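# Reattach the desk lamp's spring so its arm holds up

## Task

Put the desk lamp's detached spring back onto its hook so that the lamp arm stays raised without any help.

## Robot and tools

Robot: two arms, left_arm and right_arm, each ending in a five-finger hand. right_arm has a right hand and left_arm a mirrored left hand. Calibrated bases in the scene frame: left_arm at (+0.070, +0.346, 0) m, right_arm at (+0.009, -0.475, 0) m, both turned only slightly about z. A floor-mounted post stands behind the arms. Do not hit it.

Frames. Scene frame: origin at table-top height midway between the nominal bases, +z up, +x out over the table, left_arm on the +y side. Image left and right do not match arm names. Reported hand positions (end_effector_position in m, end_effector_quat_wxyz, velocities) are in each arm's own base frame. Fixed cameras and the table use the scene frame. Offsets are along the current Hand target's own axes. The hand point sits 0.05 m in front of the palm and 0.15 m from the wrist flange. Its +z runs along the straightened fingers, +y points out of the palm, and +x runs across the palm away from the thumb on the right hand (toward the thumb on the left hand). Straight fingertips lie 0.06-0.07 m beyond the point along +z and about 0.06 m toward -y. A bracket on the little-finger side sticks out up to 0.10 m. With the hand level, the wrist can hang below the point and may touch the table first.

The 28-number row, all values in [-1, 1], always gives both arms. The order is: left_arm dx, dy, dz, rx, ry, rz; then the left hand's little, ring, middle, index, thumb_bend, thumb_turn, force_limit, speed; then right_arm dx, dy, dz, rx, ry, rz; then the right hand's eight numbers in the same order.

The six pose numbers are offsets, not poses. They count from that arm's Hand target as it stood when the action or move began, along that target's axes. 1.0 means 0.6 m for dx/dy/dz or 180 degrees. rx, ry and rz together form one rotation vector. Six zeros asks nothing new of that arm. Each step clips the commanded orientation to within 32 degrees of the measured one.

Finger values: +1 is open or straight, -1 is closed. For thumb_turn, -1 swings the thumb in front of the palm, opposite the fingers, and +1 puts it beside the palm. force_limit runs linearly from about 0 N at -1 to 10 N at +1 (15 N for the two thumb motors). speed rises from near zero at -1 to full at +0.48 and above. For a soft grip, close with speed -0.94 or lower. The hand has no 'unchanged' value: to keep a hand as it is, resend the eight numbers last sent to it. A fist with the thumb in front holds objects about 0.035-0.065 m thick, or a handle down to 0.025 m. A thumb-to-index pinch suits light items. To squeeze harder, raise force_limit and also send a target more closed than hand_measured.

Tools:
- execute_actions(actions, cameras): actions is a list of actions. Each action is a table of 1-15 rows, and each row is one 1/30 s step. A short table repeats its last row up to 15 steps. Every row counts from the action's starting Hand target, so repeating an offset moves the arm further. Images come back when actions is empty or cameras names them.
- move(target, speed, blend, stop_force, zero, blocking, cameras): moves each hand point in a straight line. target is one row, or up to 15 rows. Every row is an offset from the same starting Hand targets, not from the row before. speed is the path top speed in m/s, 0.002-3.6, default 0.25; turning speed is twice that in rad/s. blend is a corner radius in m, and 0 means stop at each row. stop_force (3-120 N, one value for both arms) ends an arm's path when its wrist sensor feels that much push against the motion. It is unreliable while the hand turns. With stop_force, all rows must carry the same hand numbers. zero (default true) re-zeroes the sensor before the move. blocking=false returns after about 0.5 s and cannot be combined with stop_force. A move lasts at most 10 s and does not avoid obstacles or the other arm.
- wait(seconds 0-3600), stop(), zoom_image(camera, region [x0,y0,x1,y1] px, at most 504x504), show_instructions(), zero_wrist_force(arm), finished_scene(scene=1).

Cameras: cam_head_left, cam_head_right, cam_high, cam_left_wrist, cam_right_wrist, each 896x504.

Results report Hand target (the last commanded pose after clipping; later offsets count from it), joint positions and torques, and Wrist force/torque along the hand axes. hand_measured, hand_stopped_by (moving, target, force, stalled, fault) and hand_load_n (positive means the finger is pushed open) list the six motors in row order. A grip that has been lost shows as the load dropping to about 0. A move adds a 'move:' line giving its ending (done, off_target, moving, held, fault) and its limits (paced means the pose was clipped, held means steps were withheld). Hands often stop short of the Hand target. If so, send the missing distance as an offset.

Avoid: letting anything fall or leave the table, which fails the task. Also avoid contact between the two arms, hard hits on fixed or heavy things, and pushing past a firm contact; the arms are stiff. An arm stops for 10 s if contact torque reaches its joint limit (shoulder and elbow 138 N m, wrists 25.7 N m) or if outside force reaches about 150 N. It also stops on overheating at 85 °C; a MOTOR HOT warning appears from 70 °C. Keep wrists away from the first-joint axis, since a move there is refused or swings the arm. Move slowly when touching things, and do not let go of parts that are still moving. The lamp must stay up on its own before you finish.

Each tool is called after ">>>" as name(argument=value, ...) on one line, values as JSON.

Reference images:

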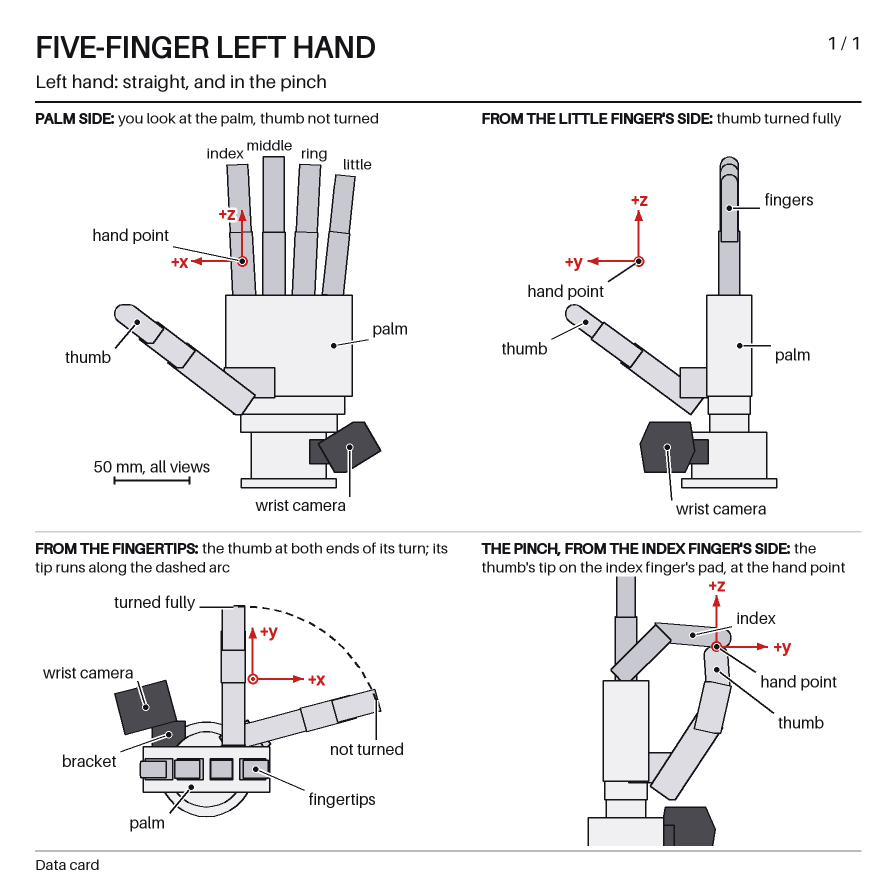

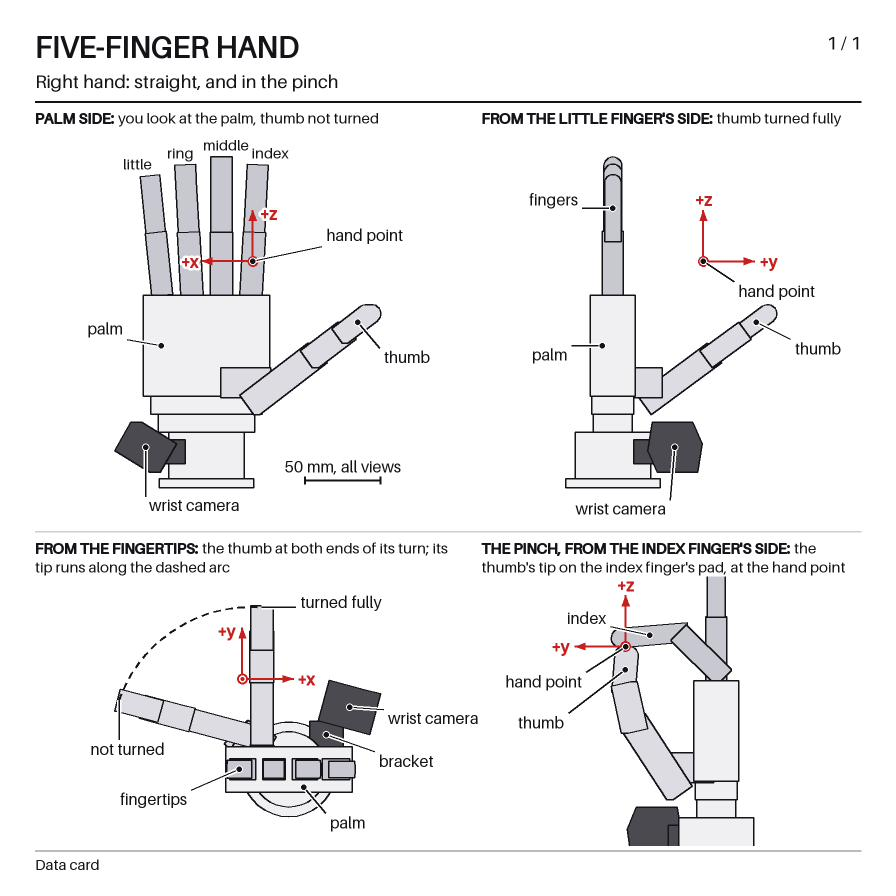

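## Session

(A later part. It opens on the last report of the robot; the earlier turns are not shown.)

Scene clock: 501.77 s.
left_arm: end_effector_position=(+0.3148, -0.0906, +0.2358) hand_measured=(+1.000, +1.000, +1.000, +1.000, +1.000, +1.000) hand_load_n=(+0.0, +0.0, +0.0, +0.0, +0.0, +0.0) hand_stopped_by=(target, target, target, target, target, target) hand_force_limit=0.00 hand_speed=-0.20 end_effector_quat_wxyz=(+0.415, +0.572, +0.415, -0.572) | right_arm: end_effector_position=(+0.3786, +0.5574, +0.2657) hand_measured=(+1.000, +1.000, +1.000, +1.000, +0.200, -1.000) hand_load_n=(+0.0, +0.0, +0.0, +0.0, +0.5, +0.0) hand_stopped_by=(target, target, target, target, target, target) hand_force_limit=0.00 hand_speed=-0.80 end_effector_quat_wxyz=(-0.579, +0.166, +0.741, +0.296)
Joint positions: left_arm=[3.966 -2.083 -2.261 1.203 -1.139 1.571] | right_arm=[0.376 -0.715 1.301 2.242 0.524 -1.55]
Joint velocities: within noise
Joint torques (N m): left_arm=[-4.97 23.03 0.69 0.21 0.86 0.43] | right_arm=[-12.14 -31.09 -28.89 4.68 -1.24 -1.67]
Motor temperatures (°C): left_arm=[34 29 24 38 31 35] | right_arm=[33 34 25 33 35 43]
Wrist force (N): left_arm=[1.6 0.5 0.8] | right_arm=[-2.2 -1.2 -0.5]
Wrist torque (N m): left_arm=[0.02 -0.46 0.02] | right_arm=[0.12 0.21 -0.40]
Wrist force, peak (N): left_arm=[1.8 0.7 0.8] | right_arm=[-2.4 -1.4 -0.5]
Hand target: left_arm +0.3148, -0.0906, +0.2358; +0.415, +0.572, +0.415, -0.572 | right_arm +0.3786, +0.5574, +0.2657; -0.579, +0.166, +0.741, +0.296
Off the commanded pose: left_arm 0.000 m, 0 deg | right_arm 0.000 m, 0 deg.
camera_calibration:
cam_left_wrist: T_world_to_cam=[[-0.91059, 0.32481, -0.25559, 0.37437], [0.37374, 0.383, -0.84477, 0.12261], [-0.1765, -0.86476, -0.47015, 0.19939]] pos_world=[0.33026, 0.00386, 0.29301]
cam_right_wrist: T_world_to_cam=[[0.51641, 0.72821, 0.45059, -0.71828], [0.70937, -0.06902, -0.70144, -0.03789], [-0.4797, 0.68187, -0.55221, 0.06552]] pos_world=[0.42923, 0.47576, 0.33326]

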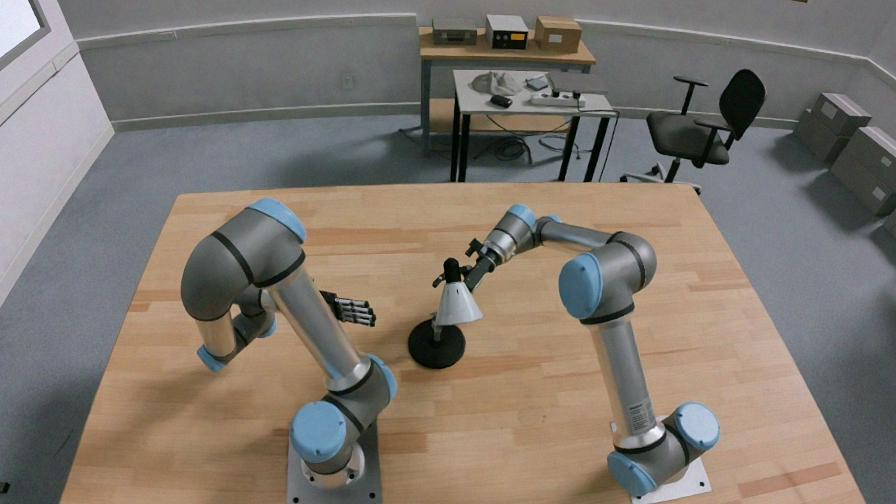

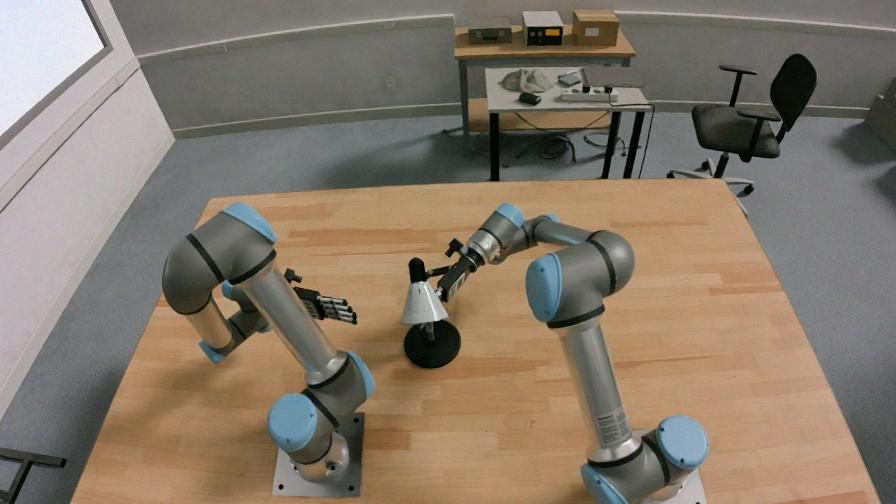

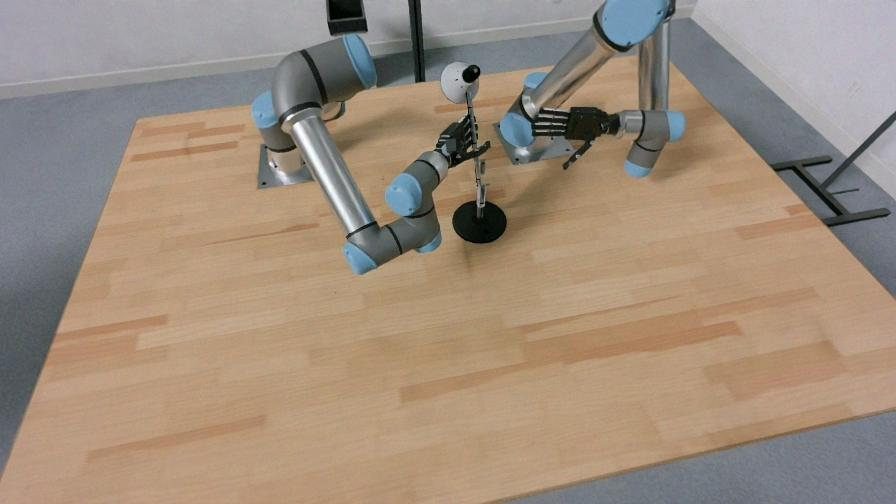

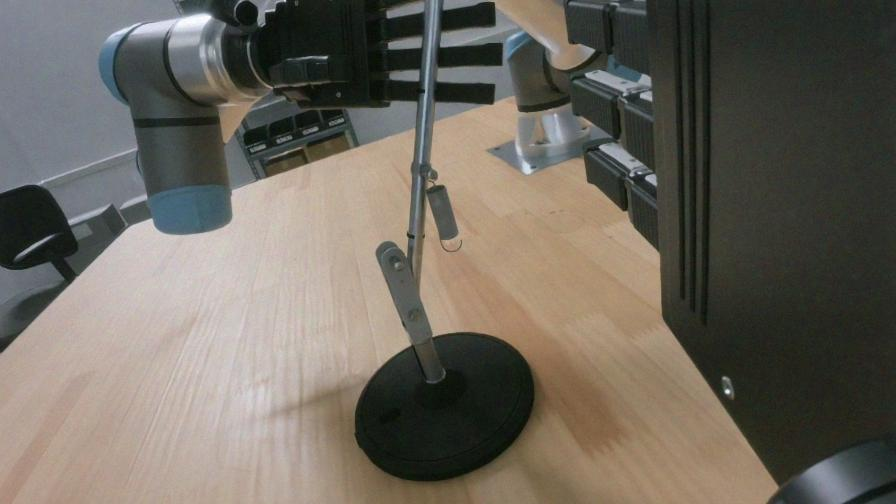

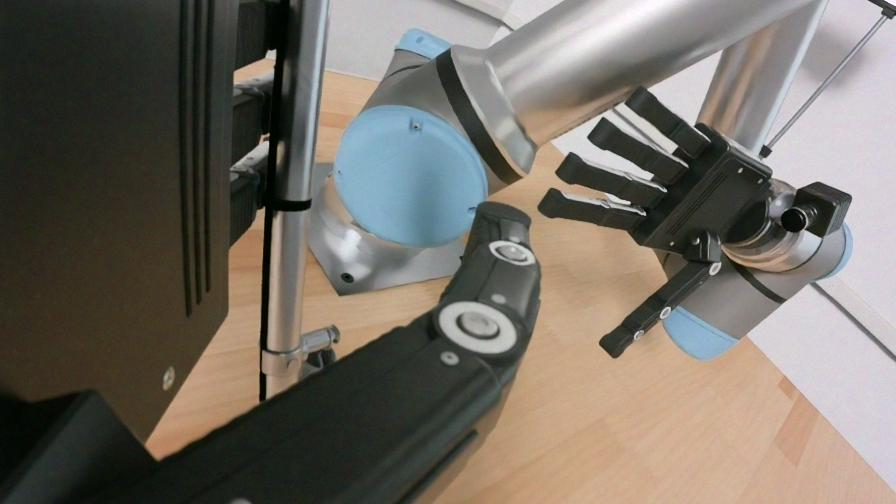

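>>> move(target=[0.1213,-0.0157,0.2095,0.3434,0.0750,0.0452,1,1,1,0.25,0,-0.7,0,-0.3,0,0,0,0,0,0,1,1,1,1,-0.4,-1,0,-0.8], speed=0.12, cameras=["all"])

Scene clock: 661.77 s.
left_arm: end_effector_position=(+0.2669, -0.2072, +0.1629) hand_measured=(+1.000, +1.000, +1.000, +0.250, +0.000, -0.700) hand_load_n=(+0.0, +0.0, +0.0, +0.0, +0.0, +0.0) hand_stopped_by=(target, target, target, target, target, target) hand_force_limit=0.00 hand_speed=-0.30 end_effector_quat_wxyz=(+0.052, +0.791, +0.067, -0.606) | right_arm: end_effector_position=(+0.3786, +0.5574, +0.2657) hand_measured=(+1.000, +1.000, +1.000, +1.000, -0.400, -1.000) hand_load_n=(+0.0, +0.0, +0.0, +0.0, +0.0, +0.0) hand_stopped_by=(target, target, target, target, target, target) hand_force_limit=0.00 hand_speed=-0.80 end_effector_quat_wxyz=(-0.579, +0.166, +0.741, +0.296)
Joint positions: left_arm=[3.193 -2.292 -1.806 1.22 -1.456 1.54] | right_arm=[0.376 -0.715 1.301 2.242 0.524 -1.55]
Joint torques (N m): left_arm=[5.16 49.73 1.67 -3.43 1.72 0.29] | right_arm=[-12.13 -31.34 -28.04 4.63 -0.18 -1.6]
Wrist force (N): left_arm=[1.3 0.3 0.6] | right_arm=[-2.1 -1.2 -0.5]
Wrist torque (N m): left_arm=[0.01 -0.33 0.05] | right_arm=[0.10 0.20 -0.41]
Wrist force, peak (N): left_arm=[2.1 0.1 0.6] | right_arm=[-2.3 -1.4 -0.6]
Hand target: left_arm +0.2669, -0.2072, +0.1630; +0.052, +0.791, +0.067, -0.606 | right_arm +0.3786, +0.5574, +0.2657; -0.579, +0.166, +0.741, +0.296
Off the commanded pose: left_arm 0.000 m, 0 deg | right_arm 0.000 m, 0 deg.
move: done
cam_left_wrist: T_world_to_cam=[[-0.0734, 0.96812, -0.23951, 0.25727], [0.71276, -0.11705, -0.69157, -0.09544], [-0.69755, -0.22147, -0.68145, 0.36262]] pos_world=[0.33986, -0.17993, 0.24272]
cam_right_wrist: T_world_to_cam=[[0.51641, 0.72821, 0.45059, -0.71828], [0.70937, -0.06902, -0.70144, -0.03789], [-0.4797, 0.68187, -0.55221, 0.06552]] pos_world=[0.42923, 0.47576, 0.33326]

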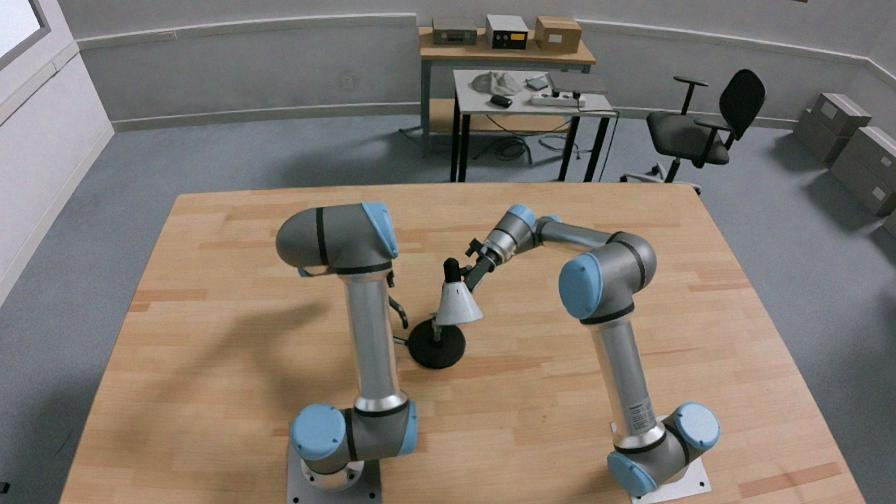

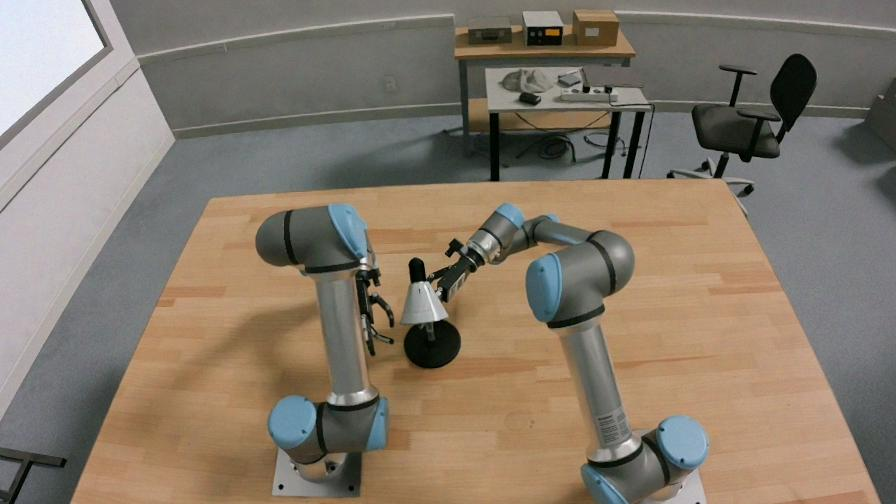

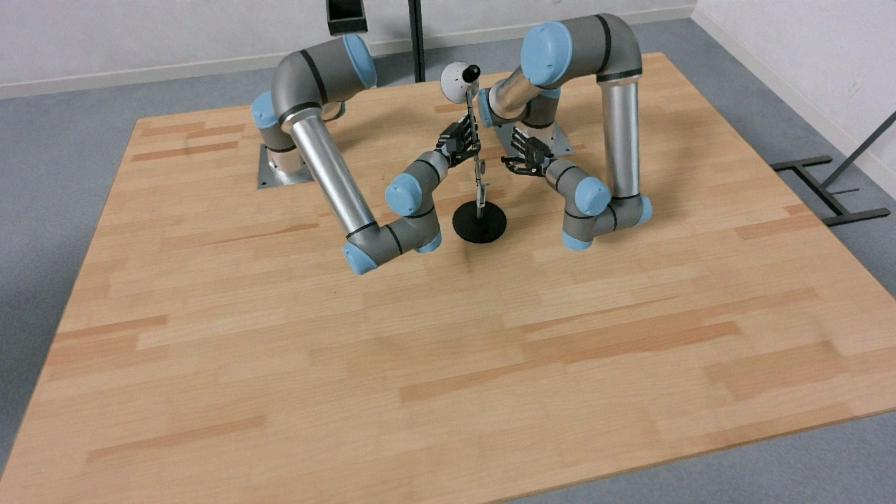

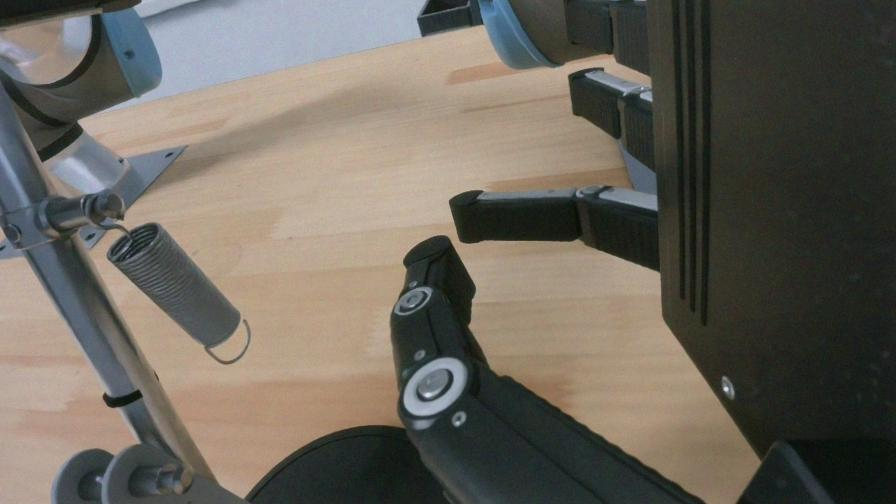

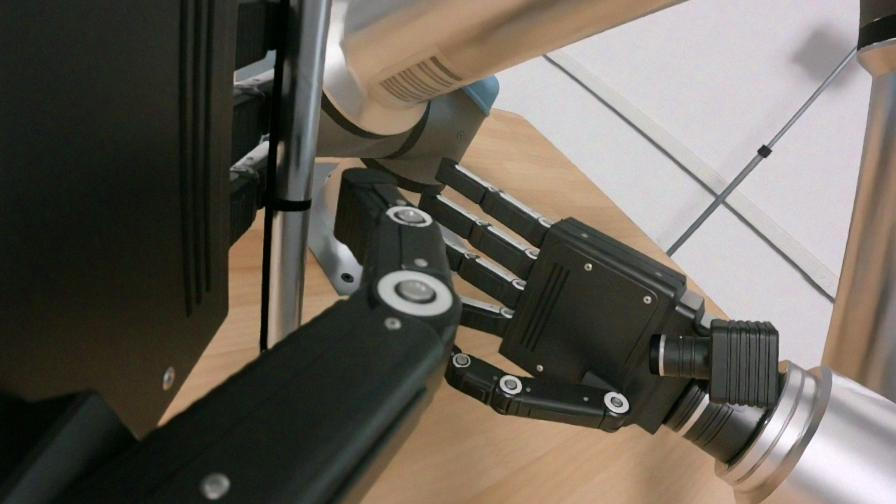

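>>> zoom_image(camera="cam_left_wrist", region=[0, 160, 280, 504])

>>> zoom_image(camera="cam_left_wrist", region=[380, 160, 680, 460])

Scaled by 1.465.

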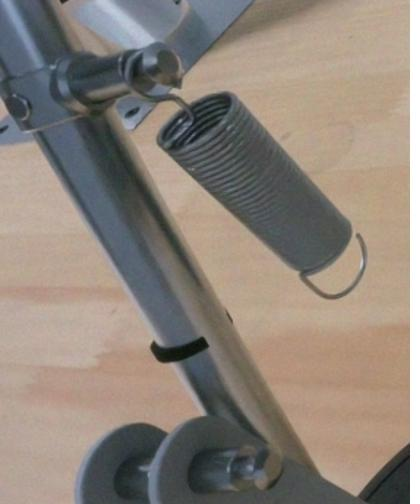

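Scaled by 1.680.

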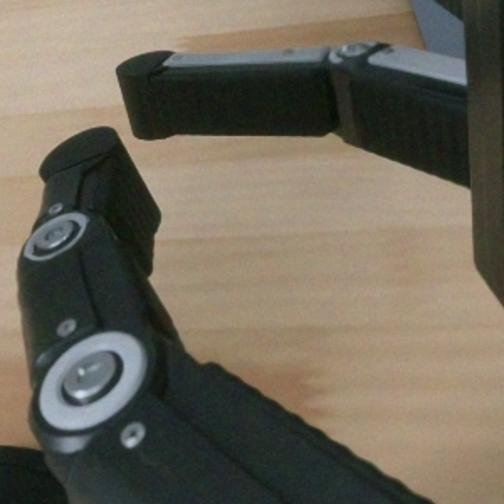

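>>> move(target=[0,0.05,0,0,0,0,1,1,1,0.25,0,-0.7,0,-0.3,0,0,0,0,0,0,1,1,1,1,-0.4,-1,0,-0.8], speed=0.06, cameras=["cam_left_wrist", "cam_right_wrist"])

>>> zoom_image(camera="cam_left_wrist", region=[60, 100, 400, 504])

Scene clock: 685.70 s.
left_arm: end_effector_position=(+0.2720, -0.2368, +0.1630) hand_measured=(+1.000, +1.000, +1.000, +0.250, +0.000, -0.700) hand_load_n=(+0.0, +0.0, +0.0, +0.0, +0.0, +0.0) hand_stopped_by=(target, target, target, target, target, target) hand_force_limit=0.00 hand_speed=-0.30 end_effector_quat_wxyz=(+0.052, +0.791, +0.068, -0.606) | right_arm: end_effector_position=(+0.3786, +0.5574, +0.2657) hand_measured=(+1.000, +1.000, +1.000, +1.000, -0.400, -1.000) hand_load_n=(+0.0, +0.0, +0.0, +0.0, +0.0, +0.0) hand_stopped_by=(target, target, target, target, target, target) hand_force_limit=0.00 hand_speed=-0.80 end_effector_quat_wxyz=(-0.579, +0.166, +0.741, +0.296)
Joint positions: left_arm=[3.132 -2.31 -1.765 1.2 -1.397 1.524] | right_arm=[0.376 -0.715 1.301 2.242 0.524 -1.55]
Joint torques (N m): left_arm=[6.8 49.37 1.83 -0.43 -0.98 1.98] | right_arm=[-11.73 -31.61 -28.48 4.69 0.19 -1.65]
Wrist force (N): left_arm=[1.4 0.9 0.7] | right_arm=[-2.1 -1.3 -0.5]
Wrist torque (N m): left_arm=[0.06 -0.32 0.02] | right_arm=[0.10 0.20 -0.41]
Wrist force, peak (N): left_arm=[1.7 1.8 0.6] | right_arm=[-2.5 -1.0 -0.2]
Hand target: left_arm +0.2720, -0.2368, +0.1630; +0.052, +0.791, +0.067, -0.606 | right_arm +0.3786, +0.5574, +0.2657; -0.579, +0.166, +0.741, +0.296
Off the commanded pose: left_arm 0.000 m, 0 deg | right_arm 0.000 m, 0 deg.
move: done
cam_left_wrist: T_world_to_cam=[[-0.07349, 0.96813, -0.23944, 0.28634], [0.71266, -0.11697, -0.69169, -0.10238], [-0.69765, -0.22147, -0.68134, 0.3597]] pos_world=[0.34496, -0.20953, 0.24282]
cam_right_wrist: T_world_to_cam=[[0.51641, 0.72821, 0.45059, -0.71828], [0.70937, -0.06902, -0.70144, -0.03789], [-0.4797, 0.68187, -0.55221, 0.06552]] pos_world=[0.42923, 0.47576, 0.33326]

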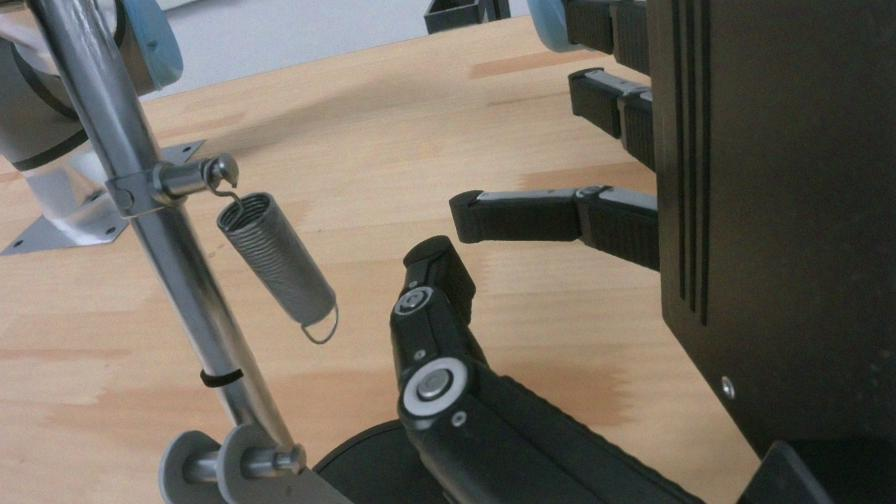

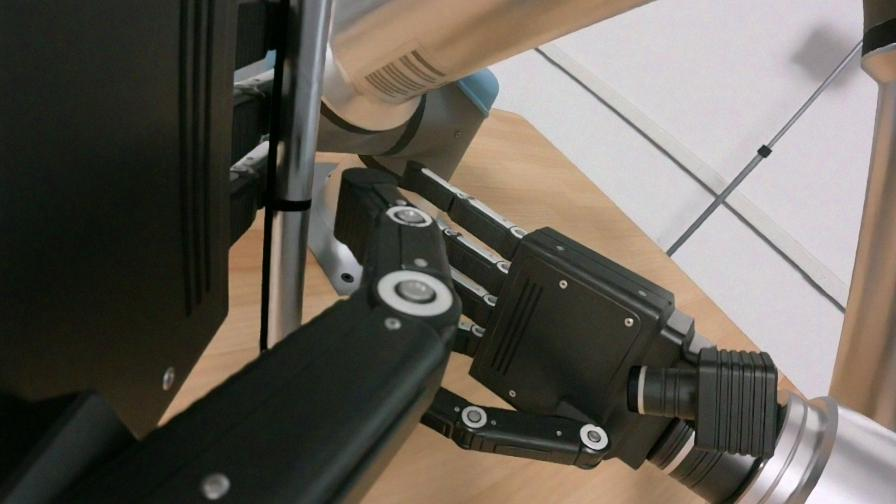

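Scaled by 1.248.

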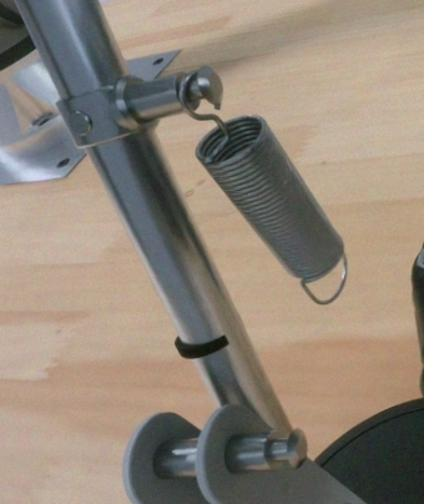

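>>> move(target=[0,0,0,0,0,0,1,1,1,0.25,0,-0.7,0,-0.3,0.0027,0.0237,-0.0190,0,0,0,1,1,1,1,-0.4,-1,0,-0.8], speed=0.02, cameras=["cam_left_wrist", "cam_right_wrist"])

>>> zoom_image(camera="cam_left_wrist", region=[60, 100, 400, 504])

Scene clock: 724.83 s.
left_arm: end_effector_position=(+0.2720, -0.2368, +0.1630) hand_measured=(+1.000, +1.000, +1.000, +0.250, +0.000, -0.700) hand_load_n=(-0.5, +0.0, +0.0, +0.0, +0.0, +0.0) hand_stopped_by=(target, target, target, target, target, target) hand_force_limit=0.00 hand_speed=-0.30 end_effector_quat_wxyz=(+0.052, +0.791, +0.067, -0.606) | right_arm: end_effector_position=(+0.3953, +0.5611, +0.2725) hand_measured=(+1.000, +1.000, +1.000, +1.000, -0.400, -1.000) hand_load_n=(+0.0, +0.0, +0.0, +0.0, +0.0, +0.0) hand_stopped_by=(target, target, target, target, target, target) hand_force_limit=0.00 hand_speed=-0.80 end_effector_quat_wxyz=(-0.579, +0.166, +0.741, +0.296)
Joint positions: left_arm=[3.132 -2.31 -1.765 1.2 -1.397 1.524] | right_arm=[0.371 -0.69 1.232 2.289 0.528 -1.553]
Joint torques (N m): left_arm=[1.42 50.55 3.07 -0.39 0.75 2.09] | right_arm=[-8.37 -52.32 -4.18 -1.06 0.31 -2.46]
Wrist force (N): left_arm=[1.7 0.8 0.4] | right_arm=[-2.0 -2.8 -2.5]
Wrist torque (N m): left_arm=[0.06 -0.40 0.02] | right_arm=[0.20 0.23 -0.03]
Wrist force, peak (N): left_arm=[1.8 1.2 0.6] | right_arm=[-2.8 -4.5 -2.6]
Hand target: left_arm +0.2720, -0.2368, +0.1630; +0.052, +0.791, +0.067, -0.606 | right_arm +0.3952, +0.5610, +0.2725; -0.579, +0.166, +0.741, +0.296
Off the commanded pose: left_arm 0.000 m, 0 deg | right_arm 0.000 m, 0 deg.
move: done
cam_left_wrist: T_world_to_cam=[[-0.07336, 0.96808, -0.23965, 0.28624], [0.71288, -0.11714, -0.69143, -0.10255], [-0.69744, -0.22157, -0.68153, 0.35968]] pos_world=[0.34496, -0.20943, 0.24282]
cam_right_wrist: T_world_to_cam=[[0.51647, 0.72828, 0.45041, -0.73254], [0.70925, -0.0691, -0.70156, -0.04466], [-0.47981, 0.68179, -0.55222, 0.07488]] pos_world=[0.44594, 0.47936, 0.33996]

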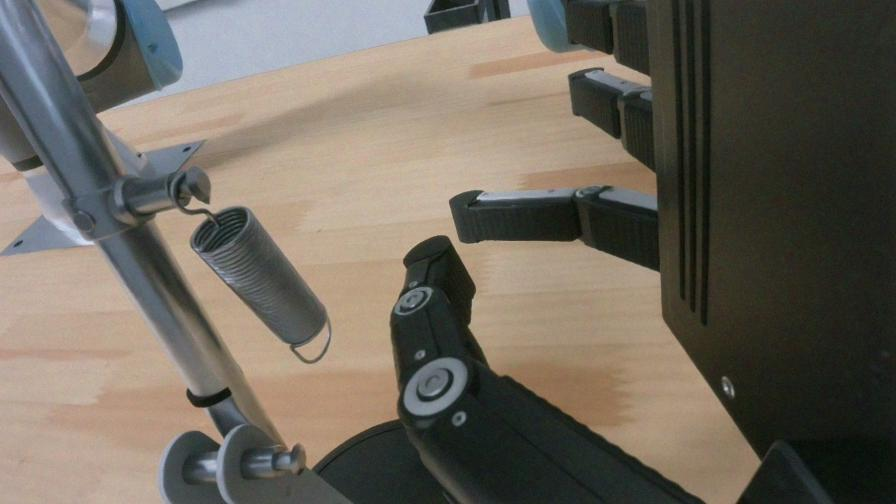

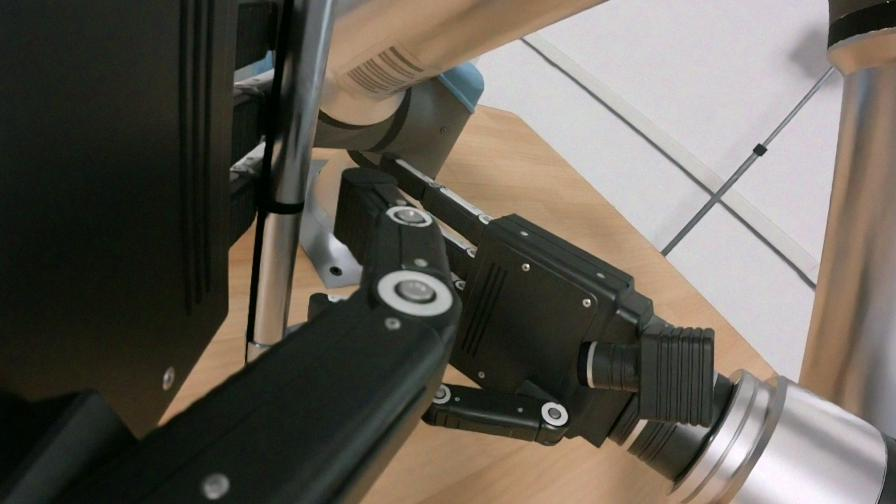

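Scaled by 1.248.

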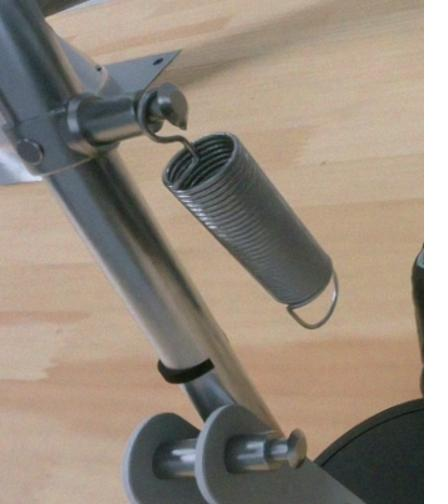

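>>> move(target=[0,0,0,0,0,0,1,1,1,0.25,0,-0.7,0,-0.3,0.0008,0.0100,-0.0080,0,0,0,1,1,1,1,-0.4,-1,0,-0.8], speed=0.02, cameras=["cam_left_wrist", "cam_right_wrist"])

>>> zoom_image(camera="cam_left_wrist", region=[60, 100, 400, 504])

Scene clock: 730.60 s.
left_arm: end_effector_position=(+0.2720, -0.2368, +0.1630) hand_measured=(+1.000, +1.000, +1.000, +0.250, +0.000, -0.700) hand_load_n=(+0.0, +0.0, +0.0, +0.0, +0.0, +0.0) hand_stopped_by=(target, target, target, target, target, target) hand_force_limit=0.00 hand_speed=-0.30 end_effector_quat_wxyz=(+0.052, +0.791, +0.067, -0.606) | right_arm: end_effector_position=(+0.4023, +0.5626, +0.2752) hand_measured=(+1.000, +1.000, +1.000, +1.000, -0.400, -1.000) hand_load_n=(+0.0, +0.0, +0.0, +0.0, +0.0, +0.0) hand_stopped_by=(target, target, target, target, target, target) hand_force_limit=0.00 hand_speed=-0.80 end_effector_quat_wxyz=(-0.579, +0.166, +0.741, +0.296)
Joint positions: left_arm=[3.132 -2.31 -1.765 1.2 -1.397 1.524] | right_arm=[0.369 -0.679 1.202 2.309 0.53 -1.554]
Joint torques (N m): left_arm=[0.87 50.58 2.94 -0.34 0.64 1.99] | right_arm=[-13.97 -53.14 -6.04 -0.84 -0.05 -2.31]
Wrist force (N): left_arm=[1.6 0.8 0.5] | right_arm=[-0.8 -3.4 0.4]
Wrist torque (N m): left_arm=[0.06 -0.37 0.01] | right_arm=[0.14 0.18 0.06]
Wrist force, peak (N): left_arm=[1.9 0.9 0.5] | right_arm=[-1.5 -7.1 1.6]
Hand target: left_arm +0.2720, -0.2368, +0.1630; +0.052, +0.791, +0.067, -0.606 | right_arm +0.4022, +0.5626, +0.2752; -0.579, +0.166, +0.741, +0.296
Off the commanded pose: left_arm 0.000 m, 0 deg | right_arm 0.000 m, 0 deg.
move: done
cam_left_wrist: T_world_to_cam=[[-0.07336, 0.96808, -0.23965, 0.28624], [0.71288, -0.11714, -0.69143, -0.10255], [-0.69744, -0.22157, -0.68153, 0.35968]] pos_world=[0.34496, -0.20943, 0.24282]
cam_right_wrist: T_world_to_cam=[[0.51642, 0.72828, 0.45046, -0.73854], [0.70929, -0.06905, -0.70152, -0.04767], [-0.47981, 0.68179, -0.55222, 0.07863]] pos_world=[0.45293, 0.48096, 0.34266]

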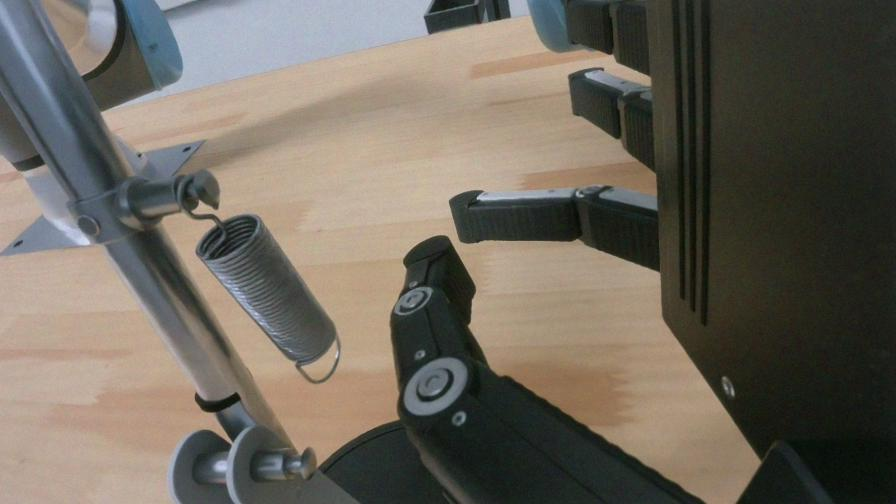

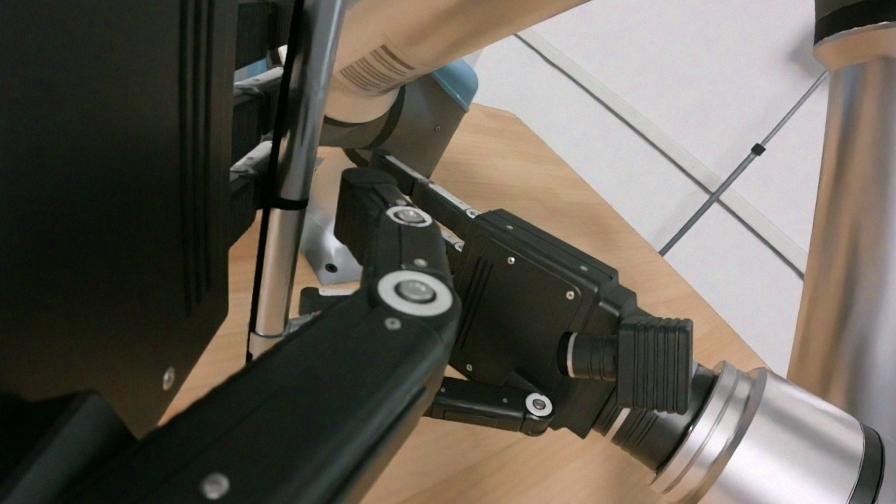

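Scaled by 1.248.

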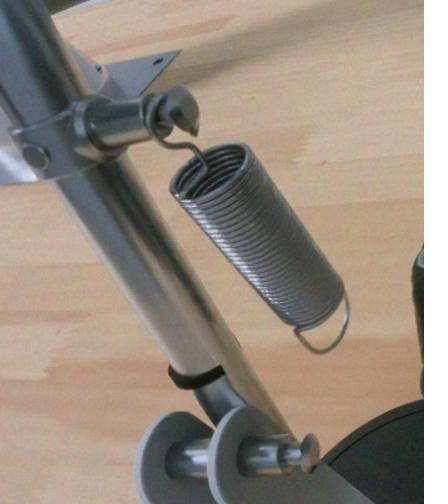

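>>> move(target=[0,0,0,0,0,0,1,1,1,0.25,0,-0.7,0,-0.3,-0.0006,-0.0067,0.0053,0,0,0,1,1,1,1,-0.4,-1,0,-0.8], speed=0.02, cameras=["cam_left_wrist"])

>>> zoom_image(camera="cam_left_wrist", region=[60, 100, 400, 504])

Scene clock: 734.20 s.
left_arm: end_effector_position=(+0.2720, -0.2368, +0.1630) hand_measured=(+1.000, +1.000, +1.000, +0.250, +0.000, -0.700) hand_load_n=(+0.0, +0.5, +0.0, +0.0, -0.5, +0.5) hand_stopped_by=(target, target, target, target, target, target) hand_force_limit=0.00 hand_speed=-0.30 end_effector_quat_wxyz=(+0.052, +0.791, +0.067, -0.606) | right_arm: end_effector_position=(+0.3975, +0.5615, +0.2734) hand_measured=(+1.000, +1.000, +1.000, +1.000, -0.400, -1.000) hand_load_n=(+0.0, +0.0, +0.0, +0.0, +0.0, +0.0) hand_stopped_by=(target, target, target, target, target, target) hand_force_limit=0.00 hand_speed=-0.80 end_effector_quat_wxyz=(-0.579, +0.166, +0.741, +0.296)
Joint positions: left_arm=[3.132 -2.31 -1.765 1.2 -1.397 1.524] | right_arm=[0.371 -0.687 1.223 2.295 0.529 -1.553]
Joint torques (N m): left_arm=[-0.25 50.44 2.34 -0.3 0.56 1.94] | right_arm=[13.4 -35.87 -28.31 4.56 -2.61 1.74]
Wrist force (N): left_arm=[1.6 1.1 0.5] | right_arm=[-2.5 -1.4 -0.2]
Wrist torque (N m): left_arm=[0.10 -0.36 0.01] | right_arm=[0.11 0.29 -0.15]
Wrist force, peak (N): left_arm=[1.8 1.2 0.8] | right_arm=[-0.7 -2.9 0.1]
Hand target: left_arm +0.2720, -0.2368, +0.1630; +0.052, +0.791, +0.067, -0.606 | right_arm +0.3976, +0.5615, +0.2734; -0.579, +0.166, +0.741, +0.296
Off the commanded pose: left_arm 0.000 m, 0 deg | right_arm 0.000 m, 0 deg.
move: done
cam_left_wrist: T_world_to_cam=[[-0.07336, 0.96808, -0.23965, 0.28624], [0.71288, -0.11714, -0.69143, -0.10255], [-0.69744, -0.22157, -0.68153, 0.35968]] pos_world=[0.34496, -0.20943, 0.24282]

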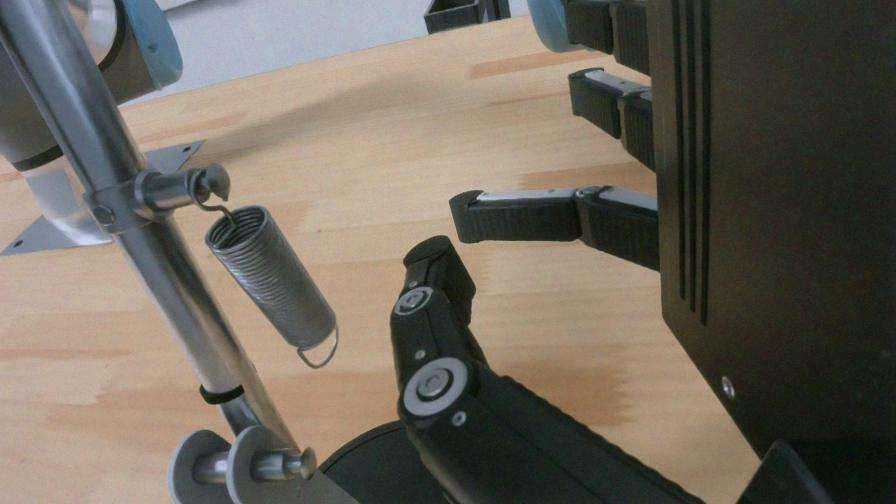

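Scaled by 1.248.

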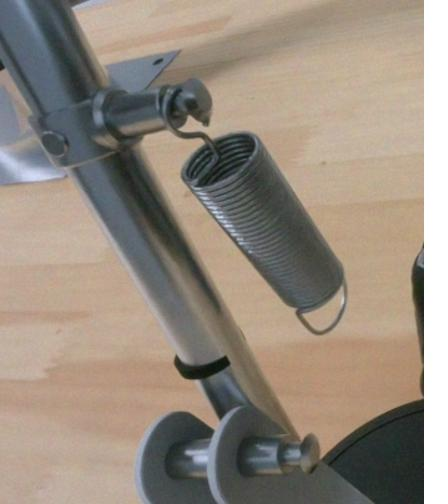

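>>> move(target=[0,0,0,0,0,0,1,1,1,0.25,0,-0.7,0,-0.3,0.0004,0.0050,-0.0040,0,0,0,1,1,1,1,-0.4,-1,0,-0.8], speed=0.02, cameras=["cam_left_wrist"])

>>> zoom_image(camera="cam_left_wrist", region=[60, 100, 400, 504])

Scene clock: 742.07 s.
left_arm: end_effector_position=(+0.2720, -0.2368, +0.1630) hand_measured=(+1.000, +1.000, +1.000, +0.250, +0.000, -0.700) hand_load_n=(+0.0, +0.0, -0.5, +0.0, +0.0, +0.0) hand_stopped_by=(target, target, target, target, target, target) hand_force_limit=0.00 hand_speed=-0.30 end_effector_quat_wxyz=(+0.052, +0.791, +0.067, -0.606) | right_arm: end_effector_position=(+0.4011, +0.5624, +0.2747) hand_measured=(+1.000, +1.000, +1.000, +1.000, -0.400, -1.000) hand_load_n=(+0.0, +0.0, +0.0, +0.0, +0.0, +0.0) hand_stopped_by=(target, target, target, target, target, target) hand_force_limit=0.00 hand_speed=-0.80 end_effector_quat_wxyz=(-0.579, +0.166, +0.741, +0.296)
Joint positions: left_arm=[3.132 -2.31 -1.765 1.2 -1.397 1.524] | right_arm=[0.37 -0.681 1.207 2.305 0.53 -1.553]
Joint torques (N m): left_arm=[-2.09 50.12 2.96 -0.35 0.22 1.84] | right_arm=[-13.58 -52.97 -6.22 -1.04 0.65 -2.44]
Wrist force (N): left_arm=[1.7 1.0 0.5] | right_arm=[-1.6 -1.9 -1.9]
Wrist torque (N m): left_arm=[0.08 -0.39 0.02] | right_arm=[0.29 0.23 -0.02]
Wrist force, peak (N): left_arm=[2.0 1.0 0.4] | right_arm=[-3.0 -5.4 -3.0]
Hand target: left_arm +0.2720, -0.2368, +0.1630; +0.052, +0.791, +0.067, -0.606 | right_arm +0.4011, +0.5623, +0.2747; -0.579, +0.166, +0.741, +0.296
Off the commanded pose: left_arm 0.000 m, 0 deg | right_arm 0.000 m, 0 deg.
move: done
cam_left_wrist: T_world_to_cam=[[-0.07336, 0.96808, -0.23965, 0.28624], [0.71288, -0.11714, -0.69143, -0.10255], [-0.69744, -0.22157, -0.68153, 0.35968]] pos_world=[0.34496, -0.20943, 0.24282]

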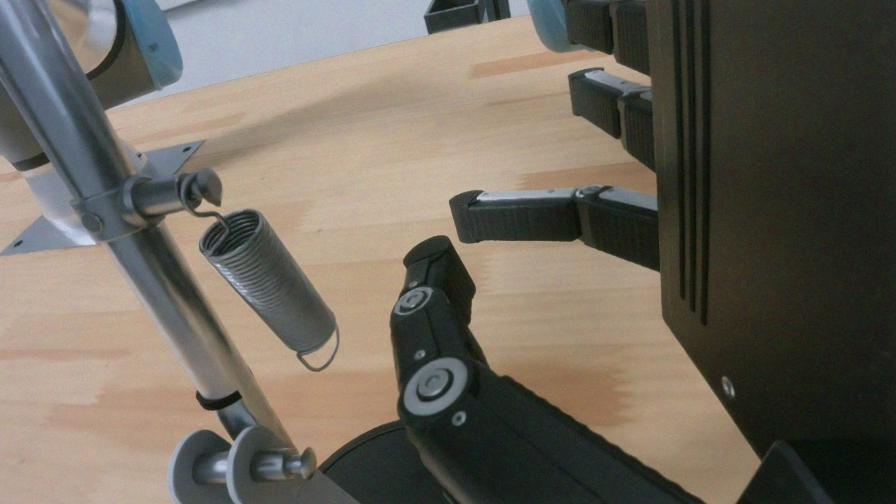

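Scaled by 1.248.

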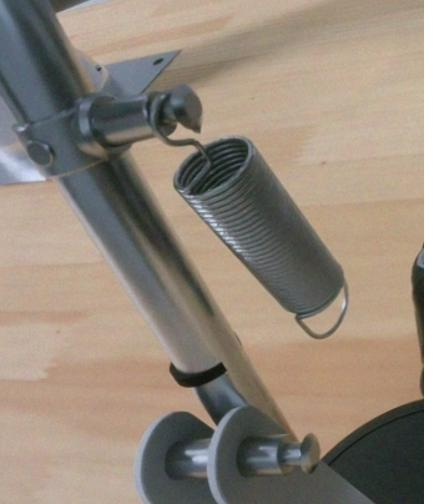

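>>> zoom_image(camera="cam_left_wrist", region=[270, 310, 370, 390])

>>> zoom_image(camera="cam_left_wrist", region=[130, 140, 290, 270])

Scaled by 5.040.

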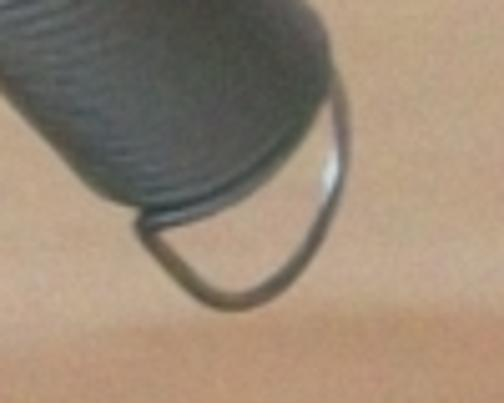

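Scaled by 3.150.

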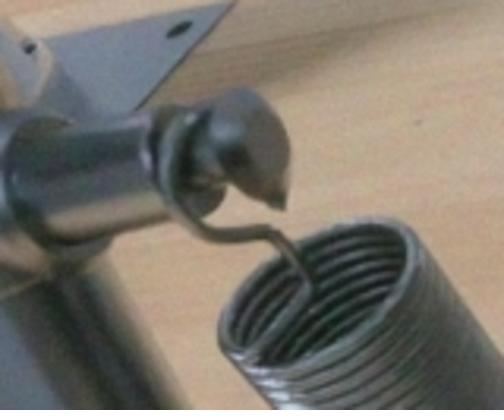

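>>> move(target=[0,0.03667,0,0,0,0,1,1,1,0.25,0,-0.7,0,-0.3,0,0,0,0,0,0,1,1,1,1,-0.4,-1,0,-0.8], speed=0.04, cameras=["cam_left_wrist"])

>>> zoom_image(camera="cam_left_wrist", region=[200, 100, 520, 504])

Scene clock: 777.33 s.
left_arm: end_effector_position=(+0.2757, -0.2585, +0.1630) hand_measured=(+1.000, +1.000, +1.000, +0.250, +0.000, -0.700) hand_load_n=(+0.0, +0.0, +0.0, +0.0, +0.0, +0.0) hand_stopped_by=(target, target, target, target, target, target) hand_force_limit=0.00 hand_speed=-0.30 end_effector_quat_wxyz=(+0.052, +0.791, +0.067, -0.606) | right_arm: end_effector_position=(+0.4011, +0.5623, +0.2747) hand_measured=(+1.000, +1.000, +1.000, +1.000, -0.400, -1.000) hand_load_n=(+0.0, +0.0, +0.0, +0.0, +0.0, +0.0) hand_stopped_by=(target, target, target, target, target, target) hand_force_limit=0.00 hand_speed=-0.80 end_effector_quat_wxyz=(-0.579, +0.166, +0.741, +0.296)
Joint positions: left_arm=[3.089 -2.325 -1.732 1.184 -1.356 1.512] | right_arm=[0.37 -0.681 1.208 2.305 0.53 -1.553]
Joint torques (N m): left_arm=[4.79 48.66 4.55 -0.84 -1.26 0.82] | right_arm=[-14.08 -57.31 -4.85 0.9 -2.76 1.17]
Wrist force (N): left_arm=[1.5 0.6 0.5] | right_arm=[-1.7 -1.4 -1.6]
Wrist torque (N m): left_arm=[0.03 -0.37 0.06] | right_arm=[0.26 0.29 -0.03]
Wrist force, peak (N): left_arm=[1.9 1.2 0.3] | right_arm=[-1.2 -1.8 -2.2]
Hand target: left_arm +0.2757, -0.2585, +0.1630; +0.052, +0.791, +0.067, -0.606 | right_arm +0.4011, +0.5623, +0.2747; -0.579, +0.166, +0.741, +0.296
Off the commanded pose: left_arm 0.000 m, 0 deg | right_arm 0.000 m, 0 deg.
move: done
cam_left_wrist: T_world_to_cam=[[-0.07341, 0.96811, -0.23952, 0.30762], [0.71266, -0.11709, -0.69166, -0.10767], [-0.69765, -0.22147, -0.68134, 0.35755]] pos_world=[0.34875, -0.23123, 0.24282]

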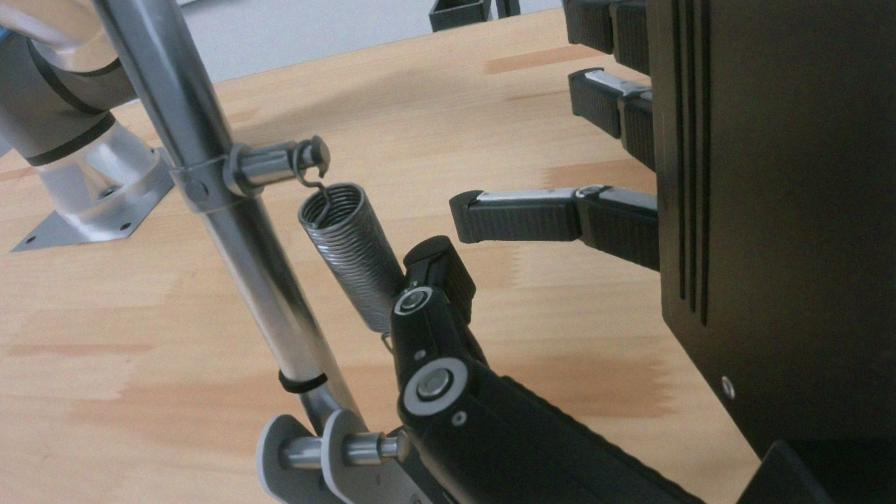

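Scaled by 1.248.

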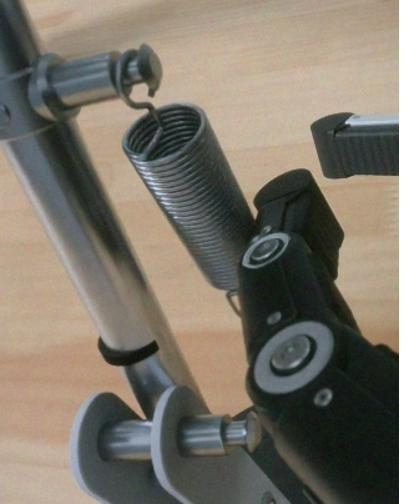

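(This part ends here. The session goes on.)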